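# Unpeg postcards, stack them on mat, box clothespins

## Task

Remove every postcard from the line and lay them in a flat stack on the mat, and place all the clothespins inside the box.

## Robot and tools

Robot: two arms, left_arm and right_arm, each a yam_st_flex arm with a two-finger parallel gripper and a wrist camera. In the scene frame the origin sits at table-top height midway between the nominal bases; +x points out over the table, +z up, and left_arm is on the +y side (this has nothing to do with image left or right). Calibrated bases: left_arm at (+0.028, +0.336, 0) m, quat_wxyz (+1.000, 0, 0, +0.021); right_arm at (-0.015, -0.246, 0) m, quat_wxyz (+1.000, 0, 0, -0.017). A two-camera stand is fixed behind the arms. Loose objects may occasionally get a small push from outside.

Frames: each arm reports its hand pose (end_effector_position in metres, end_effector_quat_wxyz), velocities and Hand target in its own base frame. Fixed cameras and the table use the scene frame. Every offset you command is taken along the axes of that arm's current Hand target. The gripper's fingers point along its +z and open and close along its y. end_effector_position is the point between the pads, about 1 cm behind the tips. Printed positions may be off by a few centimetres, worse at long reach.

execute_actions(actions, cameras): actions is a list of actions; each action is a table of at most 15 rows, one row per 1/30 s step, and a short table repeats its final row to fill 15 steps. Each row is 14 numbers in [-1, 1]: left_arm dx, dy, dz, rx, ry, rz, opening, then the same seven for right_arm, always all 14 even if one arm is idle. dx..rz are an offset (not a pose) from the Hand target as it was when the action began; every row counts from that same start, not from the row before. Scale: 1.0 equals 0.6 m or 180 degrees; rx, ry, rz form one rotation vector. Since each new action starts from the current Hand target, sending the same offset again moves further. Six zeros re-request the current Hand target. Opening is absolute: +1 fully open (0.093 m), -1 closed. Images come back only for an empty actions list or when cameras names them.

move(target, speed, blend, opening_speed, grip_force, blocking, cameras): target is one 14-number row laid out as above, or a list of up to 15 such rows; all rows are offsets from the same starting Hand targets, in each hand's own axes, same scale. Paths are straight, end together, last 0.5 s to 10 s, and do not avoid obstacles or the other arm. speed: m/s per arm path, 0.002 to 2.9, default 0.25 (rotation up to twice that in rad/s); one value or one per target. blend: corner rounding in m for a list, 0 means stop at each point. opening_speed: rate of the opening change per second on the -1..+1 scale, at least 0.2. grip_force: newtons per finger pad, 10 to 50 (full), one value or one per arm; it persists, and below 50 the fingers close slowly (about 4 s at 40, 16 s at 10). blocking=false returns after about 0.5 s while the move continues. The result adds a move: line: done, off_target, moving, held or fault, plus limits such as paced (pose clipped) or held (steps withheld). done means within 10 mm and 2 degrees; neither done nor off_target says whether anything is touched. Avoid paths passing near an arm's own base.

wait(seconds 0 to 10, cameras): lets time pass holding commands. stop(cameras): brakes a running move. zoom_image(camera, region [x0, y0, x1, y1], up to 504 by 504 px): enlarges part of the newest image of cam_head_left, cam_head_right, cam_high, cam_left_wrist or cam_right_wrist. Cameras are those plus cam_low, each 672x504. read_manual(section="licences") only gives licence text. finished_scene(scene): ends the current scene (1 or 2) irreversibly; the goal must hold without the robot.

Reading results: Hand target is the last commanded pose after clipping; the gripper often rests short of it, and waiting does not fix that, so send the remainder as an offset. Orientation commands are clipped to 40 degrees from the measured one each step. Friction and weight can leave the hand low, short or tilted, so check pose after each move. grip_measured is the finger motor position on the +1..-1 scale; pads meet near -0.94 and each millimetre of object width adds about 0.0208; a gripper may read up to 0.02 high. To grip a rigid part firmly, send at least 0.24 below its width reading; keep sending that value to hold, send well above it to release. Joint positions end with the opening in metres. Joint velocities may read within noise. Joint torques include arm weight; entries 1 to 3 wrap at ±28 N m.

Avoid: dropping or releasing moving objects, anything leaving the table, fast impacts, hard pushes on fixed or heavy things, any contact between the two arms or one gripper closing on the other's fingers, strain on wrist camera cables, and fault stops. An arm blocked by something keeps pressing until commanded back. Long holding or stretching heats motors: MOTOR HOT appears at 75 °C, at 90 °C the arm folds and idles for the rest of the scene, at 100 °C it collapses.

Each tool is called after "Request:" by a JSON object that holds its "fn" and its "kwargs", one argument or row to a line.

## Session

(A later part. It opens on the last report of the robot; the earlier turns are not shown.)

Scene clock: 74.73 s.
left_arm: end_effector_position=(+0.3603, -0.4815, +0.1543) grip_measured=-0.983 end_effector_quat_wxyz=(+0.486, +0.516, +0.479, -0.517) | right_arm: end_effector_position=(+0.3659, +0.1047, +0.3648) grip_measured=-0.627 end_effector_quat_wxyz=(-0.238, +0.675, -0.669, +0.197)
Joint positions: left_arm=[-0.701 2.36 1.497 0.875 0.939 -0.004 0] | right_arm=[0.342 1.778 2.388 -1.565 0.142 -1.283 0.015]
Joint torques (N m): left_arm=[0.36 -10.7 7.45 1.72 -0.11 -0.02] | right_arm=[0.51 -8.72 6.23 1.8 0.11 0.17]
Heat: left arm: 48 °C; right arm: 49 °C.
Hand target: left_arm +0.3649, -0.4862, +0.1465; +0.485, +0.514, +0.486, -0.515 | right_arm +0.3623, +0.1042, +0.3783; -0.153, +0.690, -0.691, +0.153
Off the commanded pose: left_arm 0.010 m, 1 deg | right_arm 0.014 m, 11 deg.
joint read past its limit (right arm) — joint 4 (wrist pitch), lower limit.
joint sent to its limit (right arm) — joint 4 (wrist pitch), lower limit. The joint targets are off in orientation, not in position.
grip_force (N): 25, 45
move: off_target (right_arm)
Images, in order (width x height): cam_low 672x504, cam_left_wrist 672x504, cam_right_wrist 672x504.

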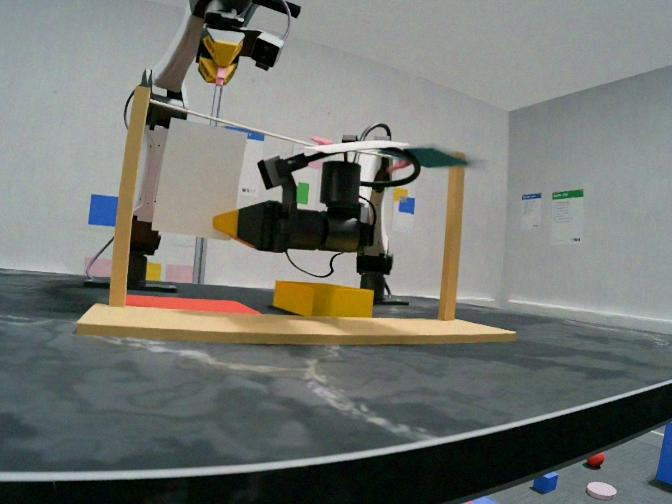

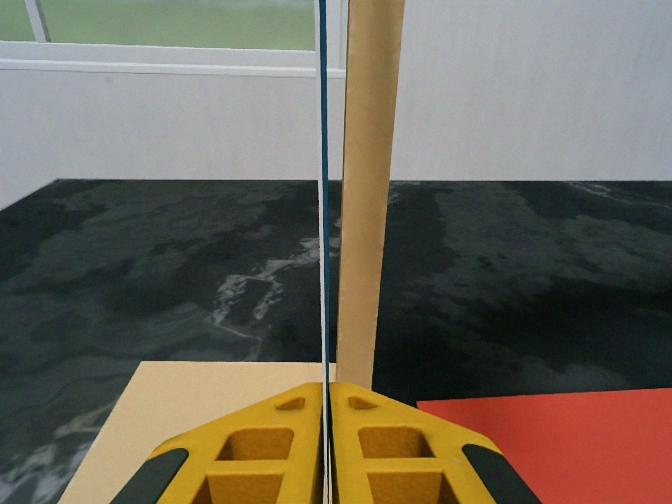

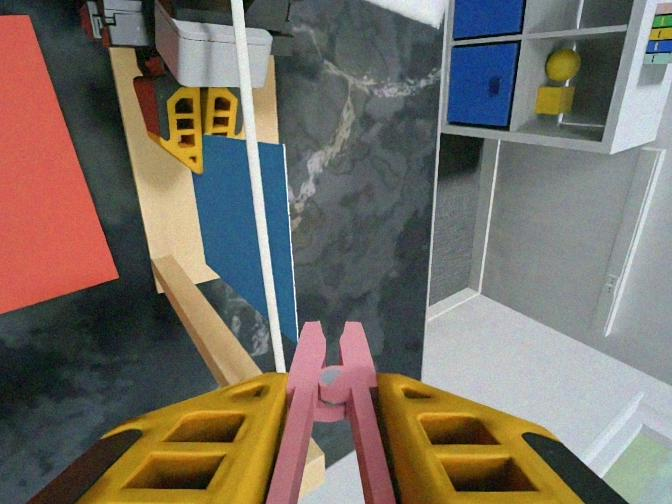

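Request:
{"fn": "move", "kwargs": {
  "target": [
    [0.05,0,0,0,0,0,-1,0,0,0,0,0,0,-0.9],
    [0.05,-0.216,0.013,0,0,0,-1,0,0,0,0,0,0,-0.9],
    [-0.04,-0.372,-0.058,-0.151,0.151,-0.484,-1,0,0,0,0,0,0,-0.9]
  ],
  "speed": 0.3,
  "blend": [0.01,0.03,0]
}}

Request:
{"fn": "move", "kwargs": {
  "target": [0,0.087,0.09,0,0,0,-1,0,0,0,0,0,0,-0.9],
  "speed": 0.15,
  "cameras": ["all"]
}}

Scene clock: 81.90 s.
left_arm: end_effector_position=(+0.1476, -0.4347, +0.1456) grip_measured=-0.983 end_effector_quat_wxyz=(-0.016, +0.018, +0.896, -0.444) | right_arm: end_effector_position=(+0.3659, +0.1047, +0.3648) grip_measured=-0.627 end_effector_quat_wxyz=(-0.238, +0.675, -0.669, +0.197)
Joint positions: left_arm=[-1.095 1.661 1.098 -0.159 0.416 -1.245 0] | right_arm=[0.342 1.778 2.388 -1.565 0.142 -1.283 0.015]
Joint torques (N m): left_arm=[-0.18 -11.37 8.36 1.59 0.38 -0.06] | right_arm=[0.47 -8.54 5.94 1.8 0.11 0.17]
Heat: left arm: 51 °C; right arm: 50 °C.
Hand target: left_arm +0.1441, -0.4385, +0.1705; -0.015, +0.025, +0.886, -0.464 | right_arm +0.3623, +0.1042, +0.3783; -0.153, +0.690, -0.691, +0.153
Off the commanded pose: left_arm 0.026 m, 3 deg | right_arm 0.014 m, 11 deg.
joint read past its limit (right arm) — joint 4 (wrist pitch), lower limit.
joint sent to its limit (right arm) — joint 4 (wrist pitch), lower limit. The joint targets are off in orientation, not in position.
grip_force (N): 25, 45
move: off_target (left_arm, right_arm)

Scene clock: 83.23 s.
left_arm: end_effector_position=(+0.1449, -0.4517, +0.1028) grip_measured=-0.983 end_effector_quat_wxyz=(-0.013, +0.026, +0.885, -0.466) | right_arm: end_effector_position=(+0.3659, +0.1047, +0.3648) grip_measured=-0.627 end_effector_quat_wxyz=(-0.238, +0.675, -0.669, +0.197)
Joint positions: left_arm=[-1.116 1.773 1 0.106 0.416 -1.261 0] | right_arm=[0.342 1.778 2.388 -1.565 0.142 -1.283 0.015]
Joint torques (N m): left_arm=[0.01 -7.42 5.22 1.97 0.15 -0.05] | right_arm=[0.5 -8.59 5.94 1.8 0.11 0.16]
Heat: left arm: 51 °C; right arm: 50 °C.
Hand target: left_arm +0.1432, -0.4531, +0.0969; -0.015, +0.025, +0.885, -0.464 | right_arm +0.3623, +0.1042, +0.3783; -0.153, +0.690, -0.691, +0.153
Off the commanded pose: left_arm 0.006 m, 0 deg | right_arm 0.014 m, 11 deg.
joint read past its limit (right arm) — joint 4 (wrist pitch), lower limit.
joint sent to its limit (right arm) — joint 4 (wrist pitch), lower limit. The joint targets are off in orientation, not in position.
grip_force (N): 25, 45
move: off_target (right_arm)

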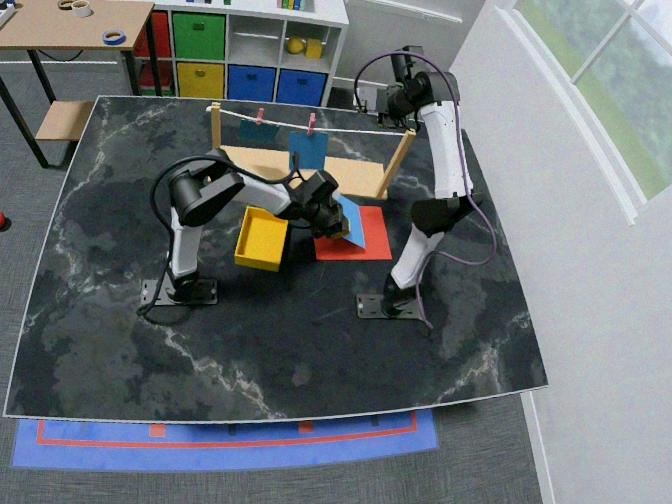

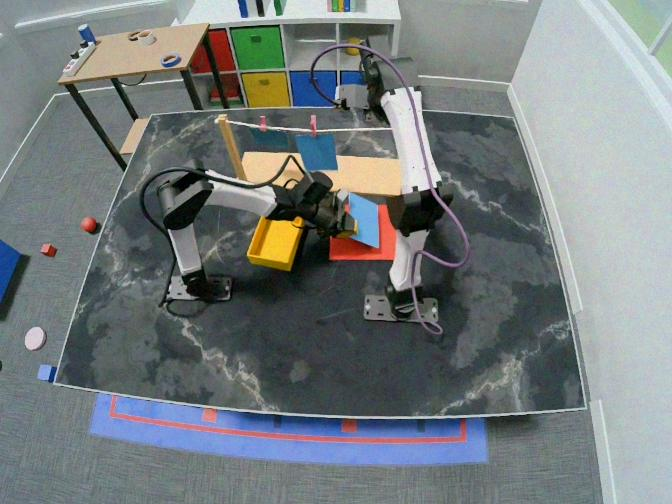

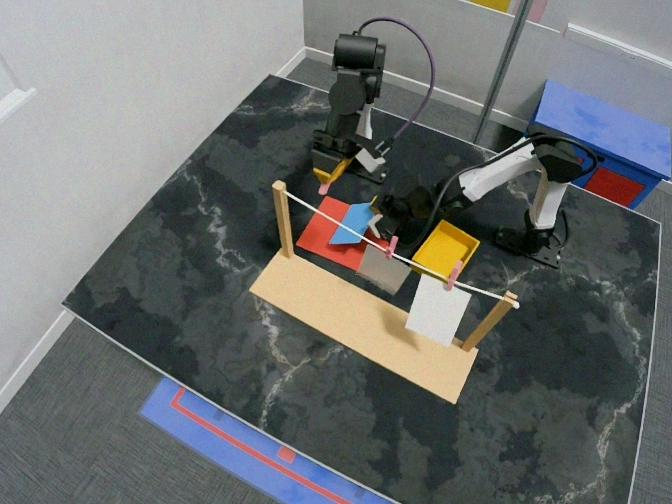

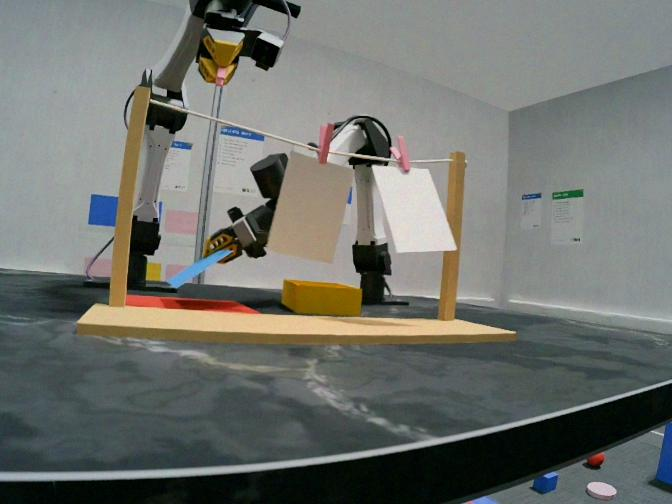

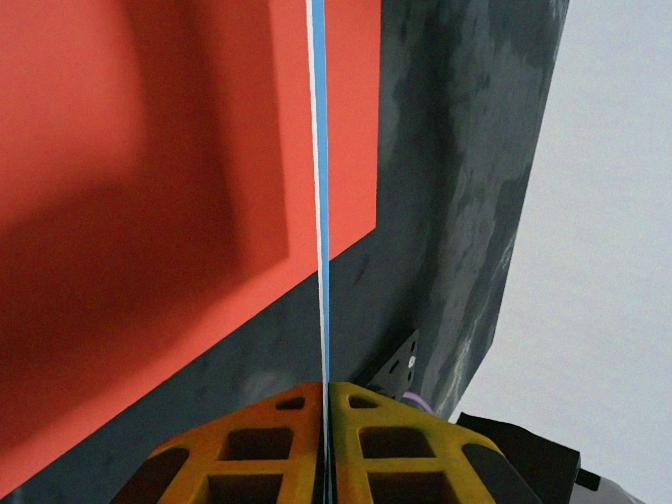

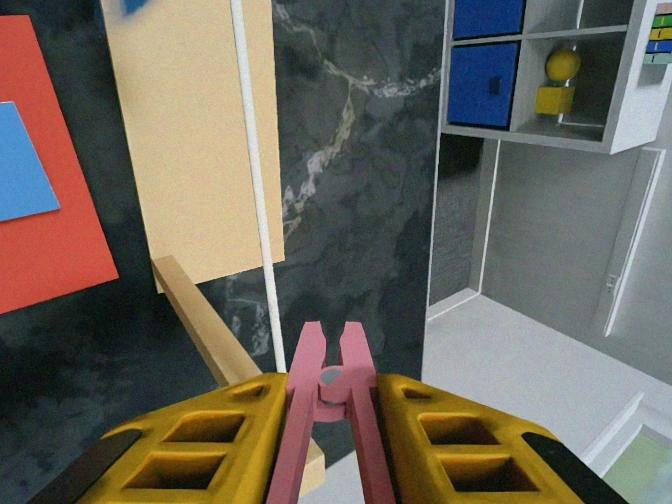

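Request:
{"fn": "move", "kwargs": {
  "target": [0,0.052,0.036,0,0,0,-1,0,0,0,0,0,0,-0.9],
  "speed": 0.1,
  "cameras": ["cam_low","cam_left_wrist","cam_head_right"]
}}

Scene clock: 84.87 s.
left_arm: end_effector_position=(+0.1456, -0.4539, +0.0702) grip_measured=-0.983 end_effector_quat_wxyz=(-0.012, +0.028, +0.882, -0.471) | right_arm: end_effector_position=(+0.3659, +0.1047, +0.3648) grip_measured=-0.627 end_effector_quat_wxyz=(-0.238, +0.675, -0.669, +0.197)
Joint positions: left_arm=[-1.116 1.856 0.939 0.262 0.419 -1.262 0] | right_arm=[0.342 1.778 2.388 -1.565 0.142 -1.283 0.015]
Joint torques (N m): left_arm=[0.06 -6.84 4.38 2.06 0.08 -0.06] | right_arm=[0.5 -8.61 5.91 1.8 0.11 0.16]
Heat: left arm: 51 °C; right arm: 50 °C.
Hand target: left_arm +0.1430, -0.4531, +0.0589; -0.015, +0.025, +0.885, -0.464 | right_arm +0.3623, +0.1042, +0.3783; -0.153, +0.690, -0.691, +0.153
Off the commanded pose: left_arm 0.012 m, 1 deg | right_arm 0.014 m, 11 deg.
joint read past its limit (right arm) — joint 4 (wrist pitch), lower limit.
joint sent to its limit (right arm) — joint 4 (wrist pitch), lower limit. The joint targets are off in orientation, not in position.
grip_force (N): 25, 45
move: off_target (left_arm, right_arm)
Images, in order (width x height): cam_head_right 672x504, cam_low 672x504, cam_left_wrist 672x504.

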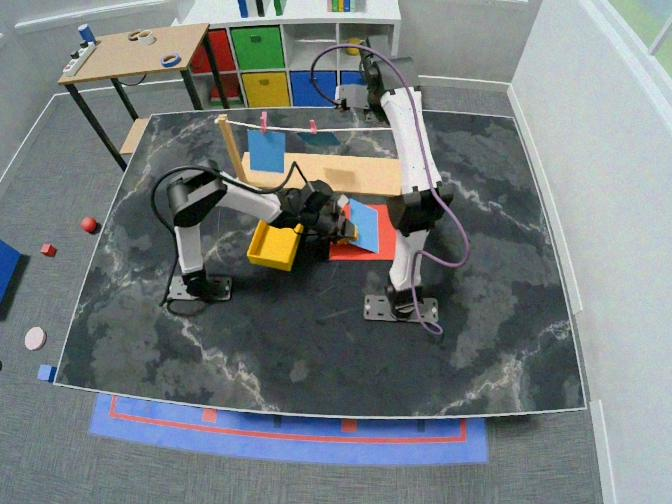

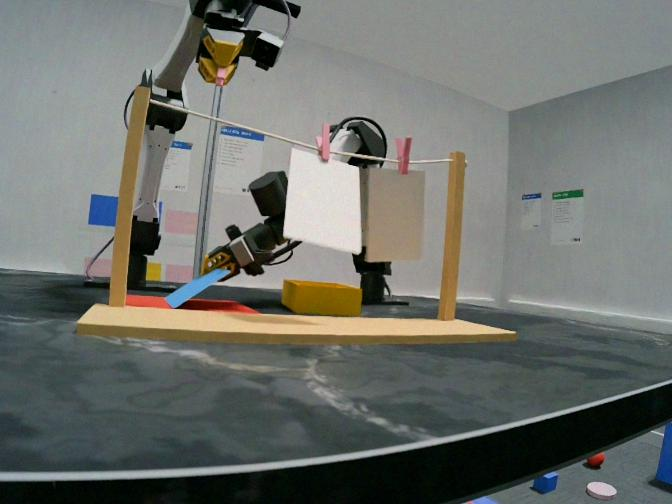

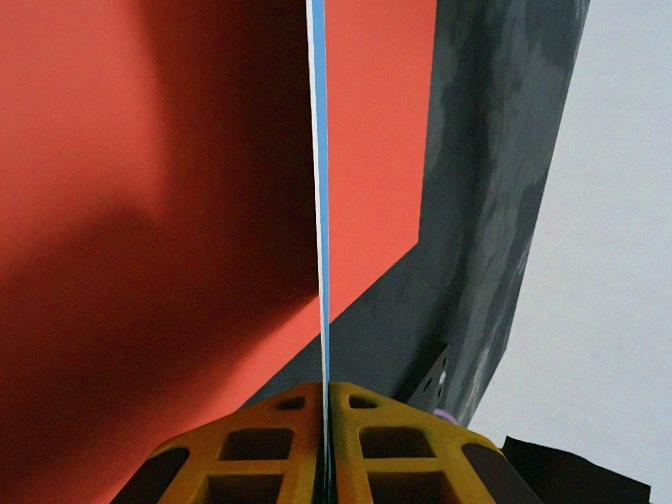

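Request:
{"fn": "move", "kwargs": {
  "target": [-0.02,0.016,0.012,0,0,0,-1,0,0,0,0,0,0,-0.9],
  "speed": 0.08
}}

Request:
{"fn": "move", "kwargs": {
  "target": [
    [0,0,0,0,0,0,-0.65,0,0,0,0,0,0,-0.9],
    [0,0,-0.14,0,0,0,-0.65,0,0,0,0,0,0,-0.9]
  ],
  "speed": 0.2,
  "opening_speed": 0.4,
  "cameras": ["cam_low","cam_left_wrist","cam_head_left","cam_right_wrist"]
}}

Scene clock: 86.50 s.
left_arm: end_effector_position=(+0.1522, -0.4593, +0.0663) grip_measured=-0.983 end_effector_quat_wxyz=(-0.010, +0.032, +0.873, -0.487) | right_arm: end_effector_position=(+0.3659, +0.1047, +0.3648) grip_measured=-0.627 end_effector_quat_wxyz=(-0.238, +0.675, -0.669, +0.197)
Joint positions: left_arm=[-1.101 1.896 0.939 0.335 0.443 -1.257 0] | right_arm=[0.342 1.778 2.388 -1.565 0.142 -1.283 0.015]
Joint torques (N m): left_arm=[0.85 -6.38 5.37 1.61 0.06 0.14] | right_arm=[0.5 -8.58 5.94 1.8 0.12 0.16]
Heat: left arm: 51 °C; right arm: 50 °C.
Hand target: left_arm +0.1549, -0.4542, +0.0470; -0.015, +0.025, +0.885, -0.464 | right_arm +0.3623, +0.1042, +0.3783; -0.153, +0.690, -0.691, +0.153
Off the commanded pose: left_arm 0.020 m, 3 deg | right_arm 0.014 m, 11 deg.
joint read past its limit (right arm) — joint 4 (wrist pitch), lower limit.
joint sent to its limit (right arm) — joint 4 (wrist pitch), lower limit. The joint targets are off in orientation, not in position.
grip_force (N): 25, 45
move: off_target (left_arm, right_arm)

Scene clock: 88.87 s.
left_arm: end_effector_position=(+0.1621, -0.3907, +0.0933) grip_measured=-0.653 end_effector_quat_wxyz=(-0.010, +0.023, +0.885, -0.465) | right_arm: end_effector_position=(+0.3659, +0.1047, +0.3648) grip_measured=-0.627 end_effector_quat_wxyz=(-0.238, +0.675, -0.669, +0.197)
Joint positions: left_arm=[-0.981 1.637 0.809 0.119 0.513 -1.169 0.014] | right_arm=[0.342 1.778 2.388 -1.565 0.142 -1.283 0.015]
Joint torques (N m): left_arm=[0.9 -9.16 4.45 1.57 0.38 0.07] | right_arm=[0.5 -8.61 5.97 1.8 0.11 0.16]
Heat: left arm: 51 °C; right arm: 50 °C.
Hand target: left_arm +0.1590, -0.3852, +0.0946; -0.015, +0.025, +0.886, -0.464 | right_arm +0.3623, +0.1042, +0.3783; -0.153, +0.690, -0.691, +0.153
Off the commanded pose: left_arm 0.006 m, 1 deg | right_arm 0.014 m, 11 deg.
joint read past its limit (right arm) — joint 4 (wrist pitch), lower limit.
joint sent to its limit (right arm) — joint 4 (wrist pitch), lower limit. The joint targets are off in orientation, not in position.
grip_force (N): 25, 45
move: off_target (right_arm)
Images, in order (width x height): cam_head_left 672x504, cam_low 672x504, cam_left_wrist 672x504, cam_right_wrist 672x504.

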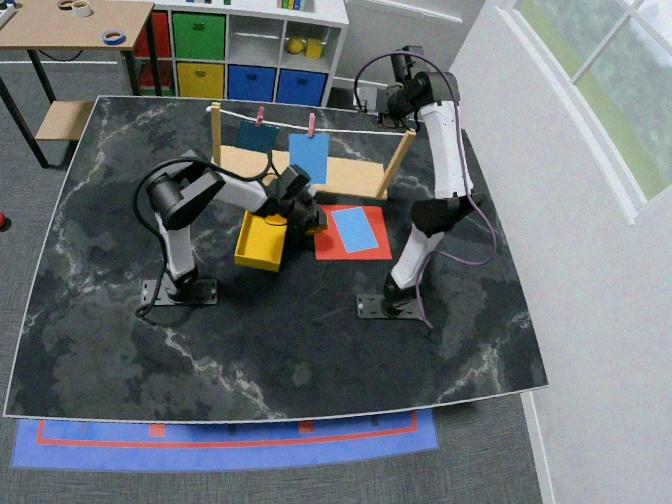

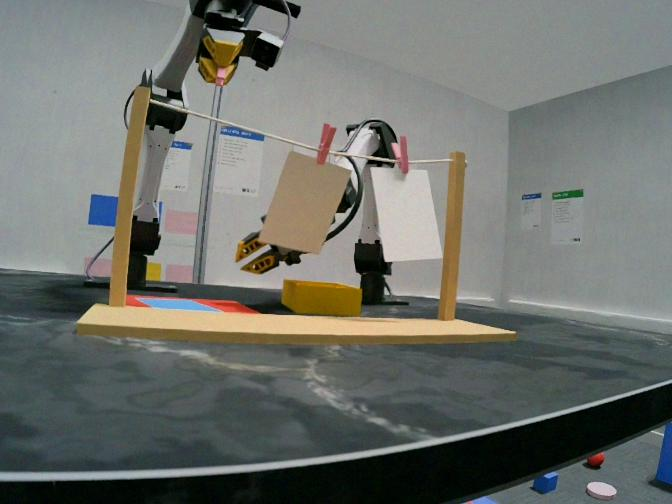

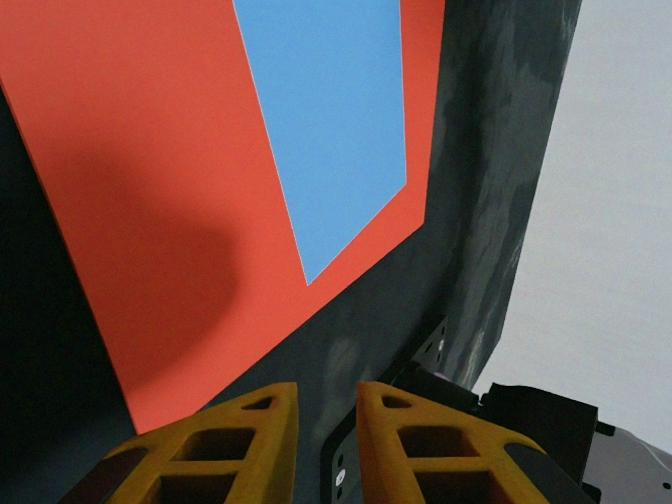

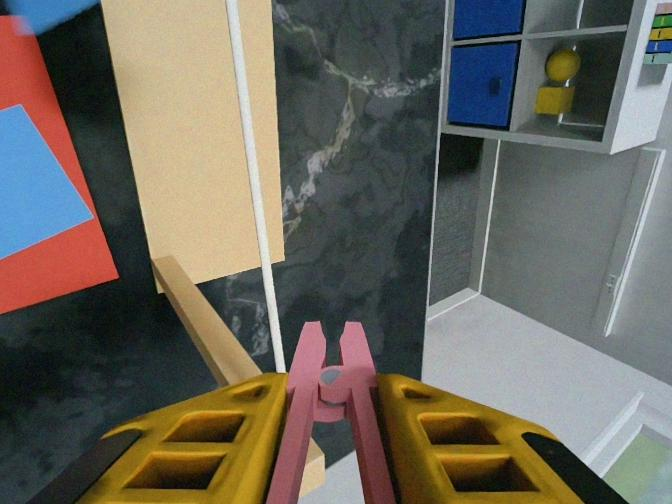

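Request:
{"fn": "move", "kwargs": {
  "target": [-0.102,0.051,-0.846,-0.345,0.139,0.517,1,0,0,0,0,0,0,-0.9],
  "speed": 0.45
}}

Request:
{"fn": "move", "kwargs": {
  "target": [0,0,0,0,0,0,1,-0.443,0.345,0.129,0,-0.141,-0.302,-0.9],
  "speed": 0.35,
  "cameras": ["cam_right_wrist","cam_head_left","cam_head_right"]
}}

Scene clock: 95.70 s.
left_arm: end_effector_position=(+0.2461, +0.0457, +0.3551) grip_measured=+1.000 end_effector_quat_wxyz=(+0.201, +0.685, +0.660, +0.234) | right_arm: end_effector_position=(+0.3659, +0.1047, +0.3648) grip_measured=-0.627 end_effector_quat_wxyz=(-0.238, +0.675, -0.669, +0.197)
Joint positions: left_arm=[0.267 1.264 1.857 -1.547 0.123 1.836 0.093] | right_arm=[0.342 1.778 2.388 -1.565 0.142 -1.283 0.015]
Joint torques (N m): left_arm=[1.09 -1.36 6.11 1.29 0.32 0.04] | right_arm=[0.49 -8.62 5.96 1.8 0.11 0.17]
Heat: left arm: 51 °C; right arm: 51 °C.
Hand target: left_arm +0.2459, +0.0451, +0.3584; +0.158, +0.710, +0.670, +0.148 | right_arm +0.3623, +0.1042, +0.3783; -0.153, +0.690, -0.691, +0.153
Off the commanded pose: left_arm 0.003 m, 11 deg | right_arm 0.014 m, 11 deg.
joint read past its limit (right arm) — joint 4 (wrist pitch), lower limit.
joint sent to its limit (left arm) — joint 4 (wrist pitch), lower limit. The joint targets are off in orientation, not in position.
joint sent to its limit (right arm) — joint 4 (wrist pitch), lower limit. The joint targets are off in orientation, not in position.
grip_force (N): 25, 45
move: off_target (left_arm, right_arm)

Scene clock: 97.90 s.
left_arm: end_effector_position=(+0.2461, +0.0457, +0.3551) grip_measured=+1.000 end_effector_quat_wxyz=(+0.201, +0.686, +0.659, +0.234) | right_arm: end_effector_position=(+0.2067, +0.3636, +0.2139) grip_measured=-0.627 end_effector_quat_wxyz=(-0.194, +0.944, -0.260, +0.058)
Joint positions: left_arm=[0.267 1.264 1.857 -1.547 0.123 1.837 0.093] | right_arm=[1.062 1.794 1.817 -1.185 0.021 -1.547 0.015]
Joint torques (N m): left_arm=[0.96 -1.32 5.94 1.25 0.31 0.01] | right_arm=[-0.08 -8.58 7.38 1.44 -0.19 0.17]
Heat: left arm: 51 °C; right arm: 50 °C.
Hand target: left_arm +0.2459, +0.0451, +0.3584; +0.158, +0.710, +0.670, +0.148 | right_arm +0.2077, +0.3703, +0.2206; -0.209, +0.943, -0.253, +0.056
Off the commanded pose: left_arm 0.003 m, 11 deg | right_arm 0.010 m, 2 deg.
joint sent to its limit (left arm) — joint 4 (wrist pitch), lower limit. The joint targets are off in orientation, not in position.
grip_force (N): 25, 45
move: off_target (left_arm)
Images, in order (width x height): cam_head_left 672x504, cam_head_right 672x504, cam_right_wrist 672x504.

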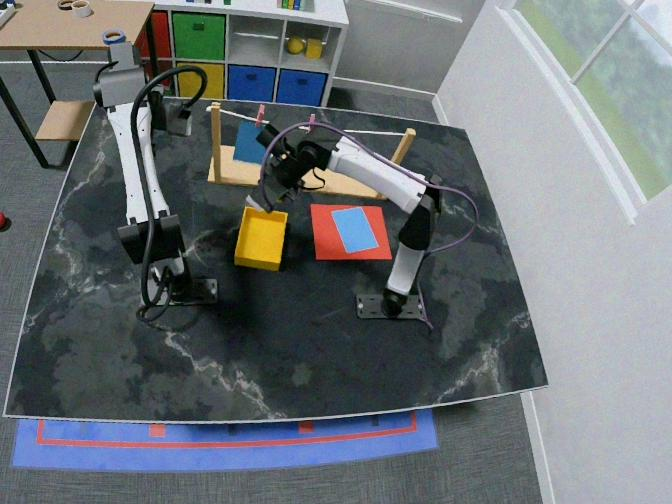

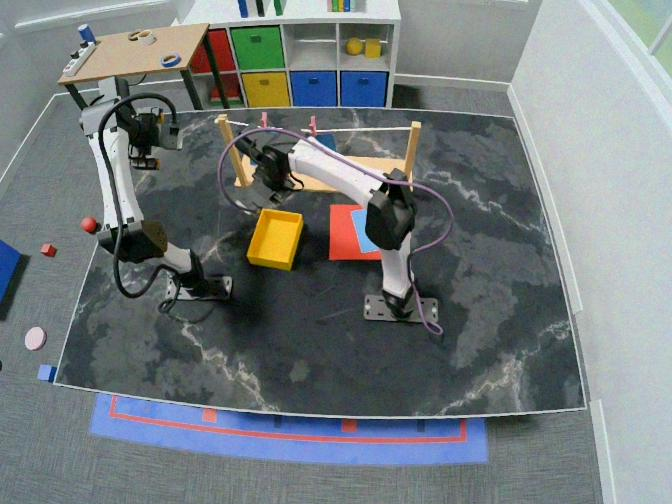

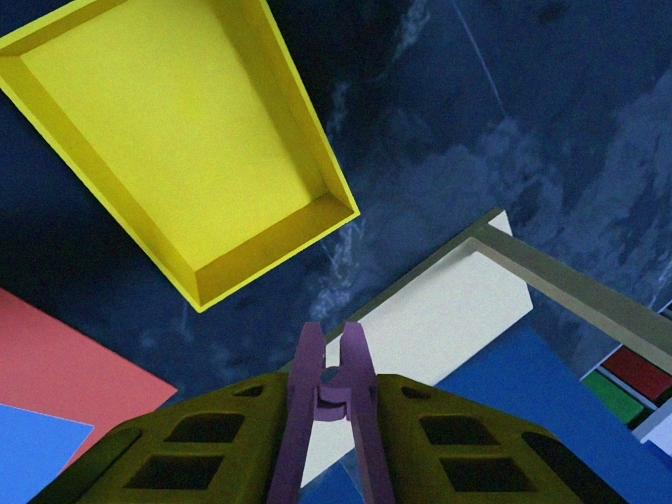

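Request:
{"fn": "move", "kwargs": {
  "target": [0,0,0,0,0,0,1,-0.0625,0.117,0.183,0,0,0,-0.9],
  "speed": 0.25,
  "cameras": ["cam_right_wrist","cam_head_right","cam_high"]
}}

Scene clock: 100.47 s.
left_arm: end_effector_position=(+0.2461, +0.0457, +0.3551) grip_measured=+1.000 end_effector_quat_wxyz=(+0.201, +0.686, +0.659, +0.234) | right_arm: end_effector_position=(+0.1668, +0.3746, +0.0819) grip_measured=-0.627 end_effector_quat_wxyz=(-0.194, +0.947, -0.252, +0.050)
Joint positions: left_arm=[0.267 1.264 1.857 -1.547 0.123 1.837 0.093] | right_arm=[1.17 1.77 1.26 -0.659 0.044 -1.461 0.015]
Joint torques (N m): left_arm=[1.03 -1.2 6.23 1.26 0.32 0.01] | right_arm=[0.32 -11.77 4.71 1.47 0.08 0.25]
Heat: left arm: 50 °C; right arm: 50 °C.
Hand target: left_arm +0.2459, +0.0451, +0.3584; +0.158, +0.710, +0.670, +0.148 | right_arm +0.1665, +0.3742, +0.0916; -0.209, +0.943, -0.253, +0.056
Off the commanded pose: left_arm 0.003 m, 11 deg | right_arm 0.010 m, 2 deg.
joint sent to its limit (left arm) — joint 4 (wrist pitch), lower limit. The joint targets are off in orientation, not in position.
grip_force (N): 25, 45
move: off_target (left_arm)
Images, in order (width x height): cam_head_right 672x504, cam_high 672x504, cam_right_wrist 672x504.

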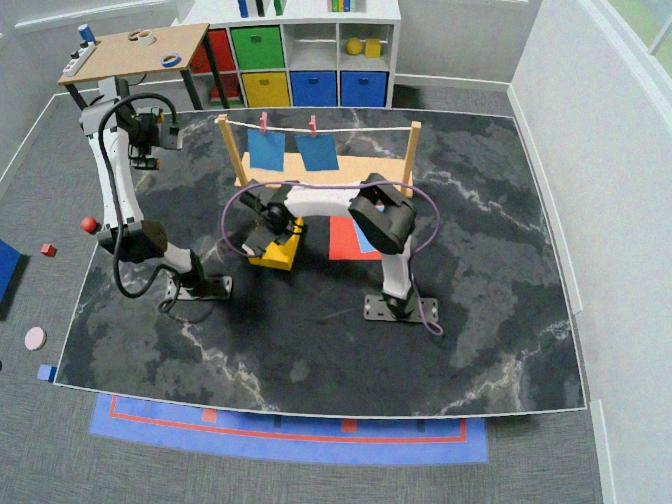

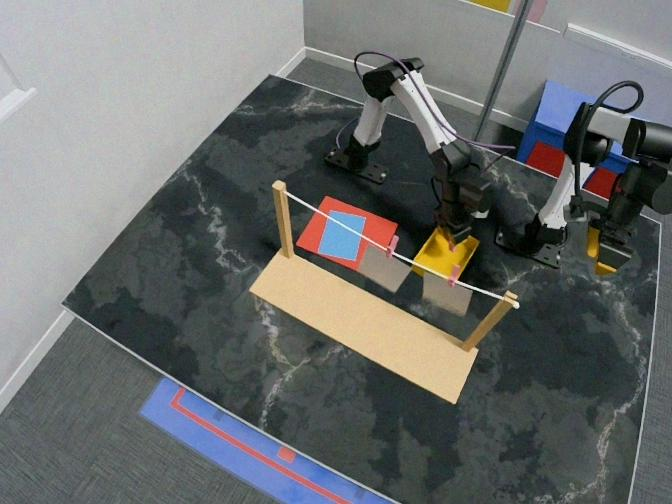

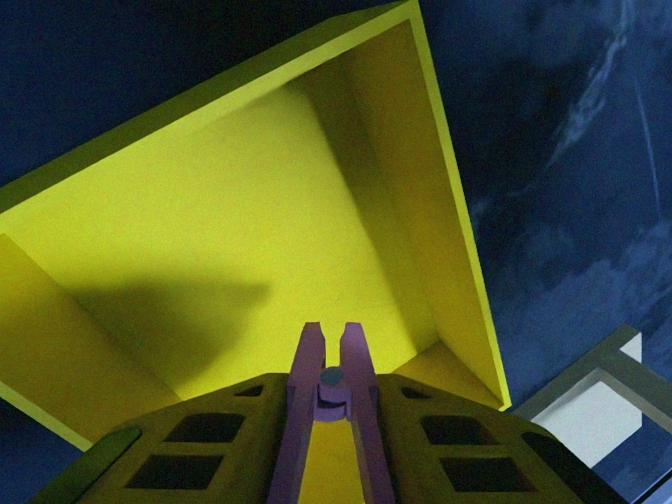

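Request:
{"fn": "move", "kwargs": {
  "target": [
    [0,0,0,0,0,0,1,-0.045,0.018,0.042,0,0,0,-0.9],
    [0,0,0,0,0,0,1,-0.045,0.018,0.042,0,0,0,-0.25],
    [0,0,0,0,0,0,1,-0.045,0,-0.2,0,0,0,-0.25]
  ],
  "speed": [0.12,0.12,0.25],
  "opening_speed": 0.8,
  "cameras": ["cam_right_wrist","cam_head_right"]
}}

Scene clock: 104.63 s.
left_arm: end_effector_position=(+0.2461, +0.0457, +0.3551) grip_measured=+1.000 end_effector_quat_wxyz=(+0.201, +0.686, +0.659, +0.234) | right_arm: end_effector_position=(+0.1178, +0.3415, +0.1902) grip_measured=-0.252 end_effector_quat_wxyz=(-0.198, +0.946, -0.253, +0.052)
Joint positions: left_arm=[0.267 1.264 1.857 -1.547 0.123 1.837 0.093] | right_arm=[1.281 1.557 1.456 -1.067 0.091 -1.357 0.033]
Joint torques (N m): left_arm=[0.96 -1.33 6.05 1.23 0.32 -0.01] | right_arm=[0.57 -7.34 7.77 1.25 0.09 0.25]
Heat: left arm: 50 °C; right arm: 51 °C.
Hand target: left_arm +0.2459, +0.0451, +0.3584; +0.158, +0.710, +0.670, +0.148 | right_arm +0.1178, +0.3438, +0.2002; -0.209, +0.943, -0.254, +0.056
Off the commanded pose: left_arm 0.003 m, 11 deg | right_arm 0.010 m, 1 deg.
joint sent to its limit (left arm) — joint 4 (wrist pitch), lower limit. The joint targets are off in orientation, not in position.
grip_force (N): 25, 45
move: off_target (left_arm)
Images, in order (width x height): cam_head_right 672x504, cam_right_wrist 672x504.

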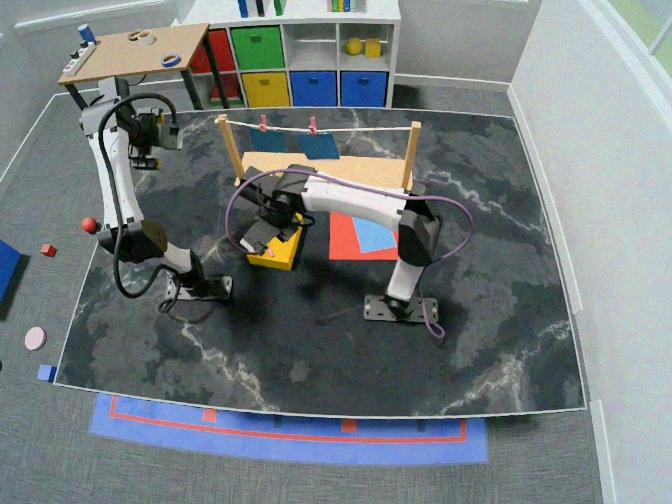

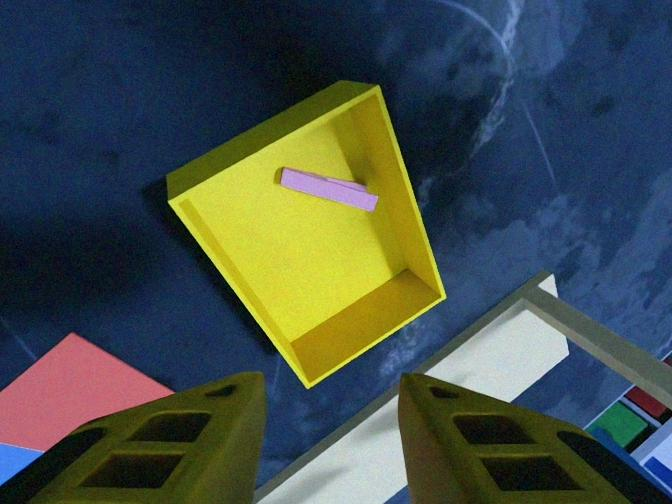

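Request:
{"fn": "move", "kwargs": {
  "target": [
    [0,0,0,0,0,0,1,0.398,0.178,-0.047,0.224,-0.324,0.399,1],
    [0,0,0,0,0,0,1,0.532,0.053,0.061,0.224,-0.324,0.399,1]
  ],
  "speed": [0.4,0.15],
  "cameras": ["cam_right_wrist","cam_head_right","cam_head_left","cam_low"]
}}

Scene clock: 113.97 s.
left_arm: end_effector_position=(+0.2461, +0.0457, +0.3551) grip_measured=+1.000 end_effector_quat_wxyz=(+0.201, +0.686, +0.659, +0.234) | right_arm: end_effector_position=(+0.3798, +0.1705, +0.1499) grip_measured=+1.000 end_effector_quat_wxyz=(+0.559, -0.420, +0.573, +0.427)
Joint positions: left_arm=[0.267 1.264 1.857 -1.547 0.123 1.837 0.093] | right_arm=[0.027 1.933 0.734 1.166 -1.258 -0.01 0.093]
Joint torques (N m): left_arm=[1.05 -1.24 6.16 1.25 0.28 0.05] | right_arm=[0.5 -7.32 6.24 2.15 0.04 0.19]
Heat: left arm: 49 °C; right arm: 51 °C.
Hand target: left_arm +0.2459, +0.0451, +0.3584; +0.158, +0.710, +0.670, +0.148 | right_arm +0.3872, +0.1722, +0.1535; +0.567, -0.422, +0.569, +0.421
Off the commanded pose: left_arm 0.003 m, 11 deg | right_arm 0.008 m, 1 deg.
joint sent to its limit (left arm) — joint 4 (wrist pitch), lower limit. The joint targets are off in orientation, not in position.
grip_force (N): 25, 45
move: off_target (left_arm)
Images, in order (width x height): cam_head_left 672x504, cam_head_right 672x504, cam_low 672x504, cam_right_wrist 672x504.

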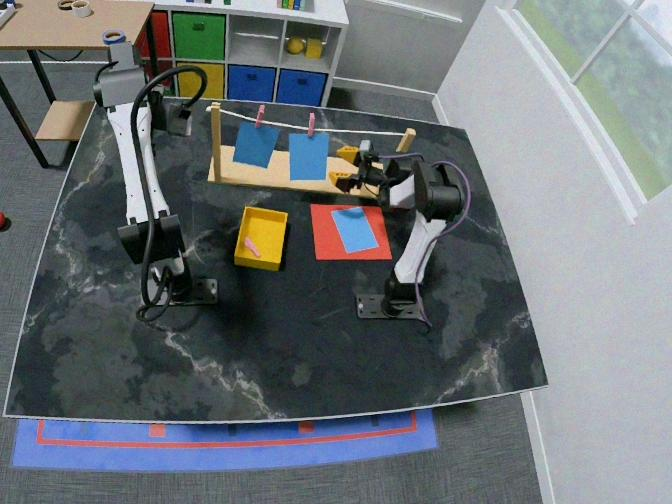

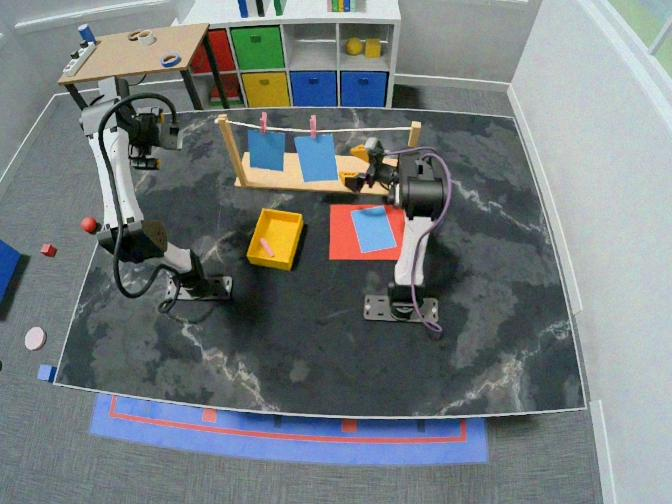

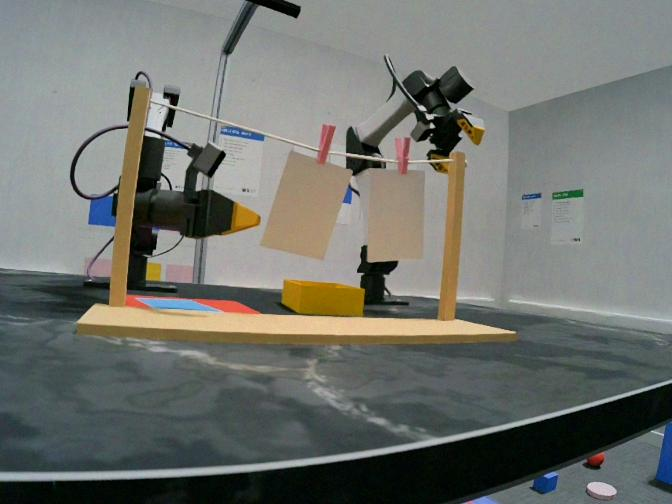

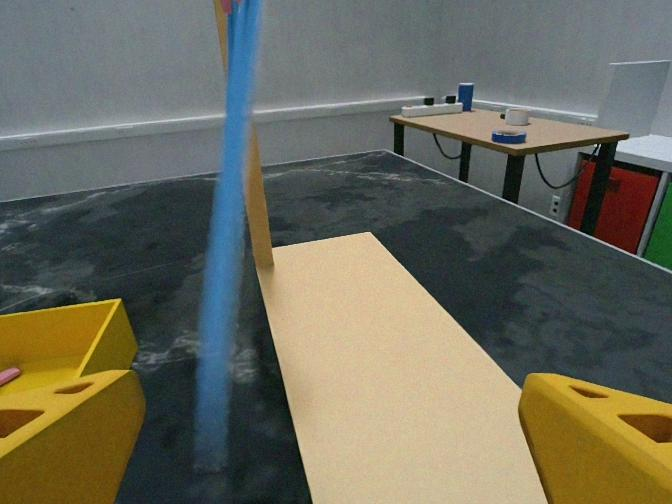

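Request:
{"fn": "wait", "kwargs": {
  "seconds": 3,
  "cameras": ["cam_right_wrist"]
}}

Request:
{"fn": "wait", "kwargs": {
  "seconds": 0.3,
  "cameras": ["cam_right_wrist"]
}}

Scene clock: 117.63 s.
left_arm: end_effector_position=(+0.2461, +0.0457, +0.3551) grip_measured=+1.000 end_effector_quat_wxyz=(+0.201, +0.686, +0.659, +0.234) | right_arm: end_effector_position=(+0.3798, +0.1705, +0.1500) grip_measured=+1.000 end_effector_quat_wxyz=(+0.559, -0.420, +0.573, +0.427)
Joint positions: left_arm=[0.267 1.264 1.857 -1.547 0.123 1.837 0.093] | right_arm=[0.027 1.933 0.734 1.167 -1.258 -0.01 0.093]
Joint torques (N m): left_arm=[0.76 -1.36 6.06 1.31 0.3 0.05] | right_arm=[0.51 -7.28 6.24 2.12 0.1 0.2]
Heat: left arm: 48 °C; right arm: 51 °C.
Hand target: left_arm +0.2459, +0.0451, +0.3584; +0.158, +0.710, +0.670, +0.148 | right_arm +0.3872, +0.1723, +0.1535; +0.567, -0.422, +0.568, +0.421
Tool commands: left_gripper/opening=+1.0 right_gripper/opening=+1.0
Off the commanded pose: left_arm 0.003 m, 11 deg | right_arm 0.008 m, 1 deg.
grip_force (N): 25, 45
wait: 3.00 s; at rest from the start
Images, in order (width x height): cam_right_wrist 672x504.

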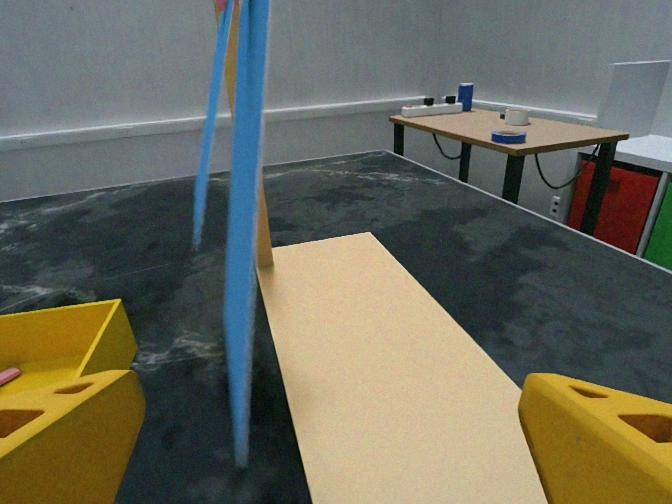

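Scene clock: 117.93 s.
left_arm: end_effector_position=(+0.2461, +0.0457, +0.3551) grip_measured=+1.000 end_effector_quat_wxyz=(+0.201, +0.686, +0.659, +0.234) | right_arm: end_effector_position=(+0.3798, +0.1705, +0.1500) grip_measured=+1.000 end_effector_quat_wxyz=(+0.559, -0.420, +0.573, +0.427)
Joint positions: left_arm=[0.267 1.264 1.857 -1.547 0.123 1.837 0.093] | right_arm=[0.027 1.933 0.734 1.167 -1.258 -0.01 0.093]
Joint torques (N m): left_arm=[1.03 -1.31 5.9 1.26 0.34 0.01] | right_arm=[0.51 -7.31 6.22 2.12 0.09 0.2]
Heat: left arm: 48 °C; right arm: 51 °C.
Hand target: left_arm +0.2459, +0.0451, +0.3584; +0.158, +0.710, +0.670, +0.148 | right_arm +0.3872, +0.1723, +0.1535; +0.567, -0.422, +0.568, +0.421
Tool commands: left_gripper/opening=+1.0 right_gripper/opening=+1.0
Off the commanded pose: left_arm 0.003 m, 11 deg | right_arm 0.008 m, 1 deg.
grip_force (N): 25, 45
wait: 0.30 s; at rest by 0.17 s
Images, in order (width x height): cam_right_wrist 672x504.

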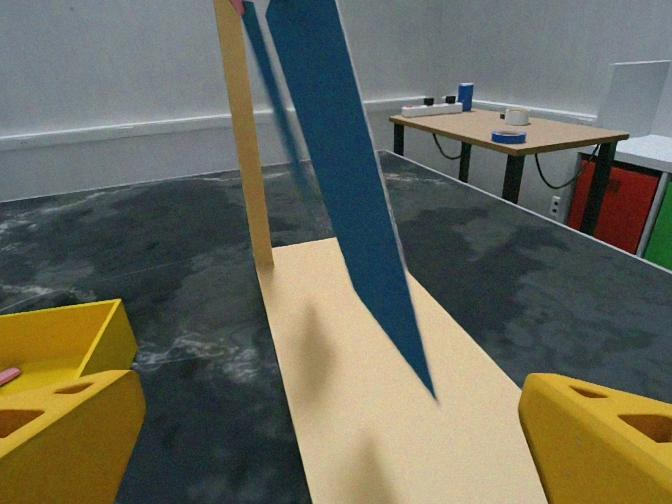

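Request:
{"fn": "move", "kwargs": {
  "target": [
    [0,0,0,0,0,0,1,0,0.026,0.09,0,0,0,1],
    [0,0,0,0,0,0,1,0,0.026,0.09,0,0,0,-1]
  ],
  "speed": 0.15,
  "opening_speed": 1.2,
  "cameras": ["cam_right_wrist","cam_head_right","cam_low"]
}}

Scene clock: 123.63 s.
left_arm: end_effector_position=(+0.2461, +0.0457, +0.3551) grip_measured=+1.000 end_effector_quat_wxyz=(+0.201, +0.686, +0.659, +0.234) | right_arm: end_effector_position=(+0.3803, +0.2269, +0.1509) grip_measured=-0.978 end_effector_quat_wxyz=(+0.561, -0.423, +0.570, +0.425)
Joint positions: left_arm=[0.267 1.264 1.857 -1.547 0.123 1.837 0.093] | right_arm=[0.193 1.952 0.765 1.168 -1.094 -0.007 0]
Joint torques (N m): left_arm=[0.85 -1.36 5.97 1.25 0.31 0.03] | right_arm=[0.12 -7.51 6.39 2.15 0.09 0.2]
Heat: left arm: 47 °C; right arm: 51 °C.
Hand target: left_arm +0.2459, +0.0451, +0.3584; +0.158, +0.710, +0.670, +0.148 | right_arm +0.3880, +0.2283, +0.1534; +0.567, -0.421, +0.569, +0.421
Off the commanded pose: left_arm 0.003 m, 11 deg | right_arm 0.008 m, 1 deg.
joint sent to its limit (left arm) — joint 4 (wrist pitch), lower limit. The joint targets are off in orientation, not in position.
grip_force (N): 25, 45
move: off_target (left_arm)
Images, in order (width x height): cam_head_right 672x504, cam_low 672x504, cam_right_wrist 672x504.

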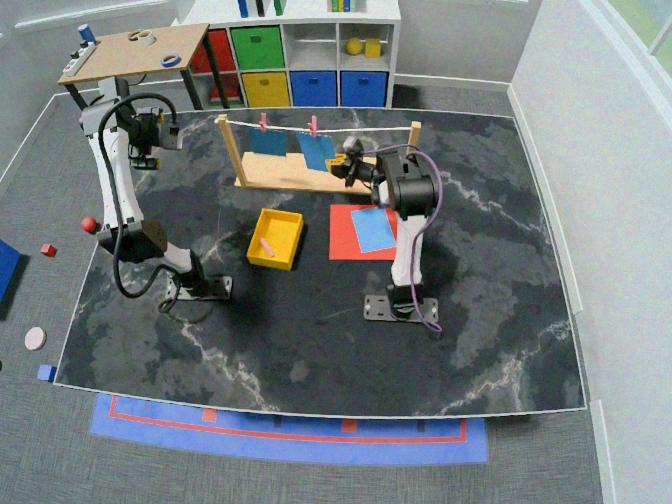

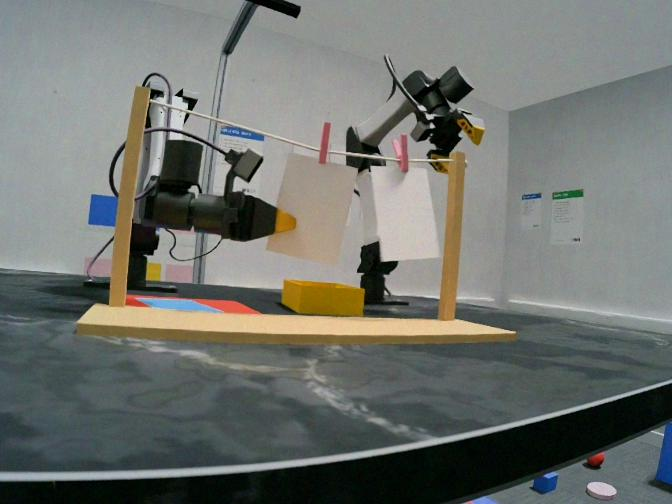

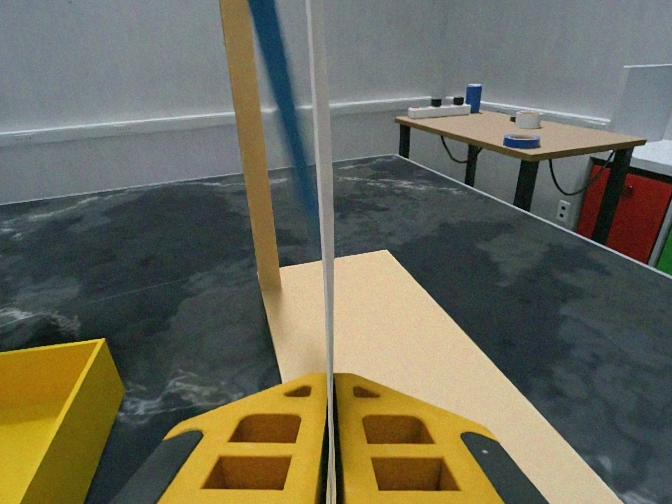

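Request:
{"fn": "move", "kwargs": {
  "target": [-0.645,0.098,0.052,0,0,0,1,0,0,0,0,0,0,-1],
  "speed": 0.3,
  "cameras": ["cam_left_wrist"]
}}

Scene clock: 126.43 s.
left_arm: end_effector_position=(+0.2870, -0.3454, +0.3539) grip_measured=+1.000 end_effector_quat_wxyz=(+0.326, +0.700, +0.619, +0.142) | right_arm: end_effector_position=(+0.3803, +0.2269, +0.1509) grip_measured=-0.978 end_effector_quat_wxyz=(+0.561, -0.423, +0.570, +0.425)
Joint positions: left_arm=[-1.014 2.055 2.679 -1.553 -0.372 0.805 0.093] | right_arm=[0.193 1.952 0.765 1.168 -1.094 -0.007 0]
Joint torques (N m): left_arm=[0.61 -8.53 6.05 1.4 -0.31 -0.15] | right_arm=[0.14 -7.5 6.38 2.16 0.09 0.2]
Heat: left arm: 47 °C; right arm: 51 °C.
Hand target: left_arm +0.2896, -0.3451, +0.3553; +0.158, +0.710, +0.670, +0.148 | right_arm +0.3880, +0.2283, +0.1534; +0.567, -0.421, +0.569, +0.421
Off the commanded pose: left_arm 0.003 m, 20 deg | right_arm 0.008 m, 1 deg.
joint sent to its limit (left arm) — joint 4 (wrist pitch), lower limit. The joint targets are off in orientation, not in position.
grip_force (N): 25, 45
move: off_target (left_arm)
Images, in order (width x height): cam_left_wrist 672x504.

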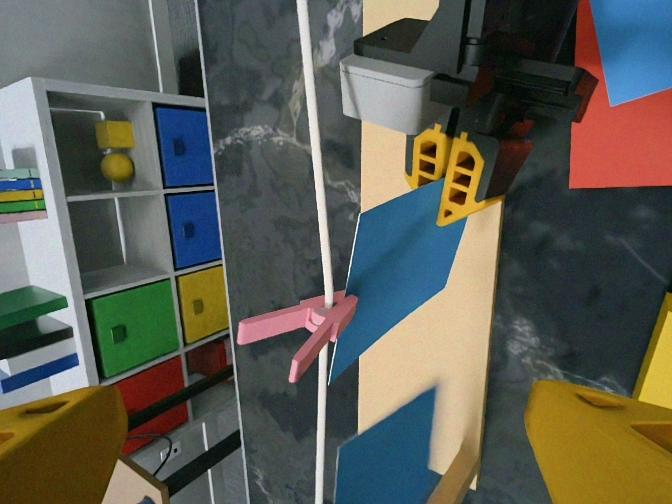

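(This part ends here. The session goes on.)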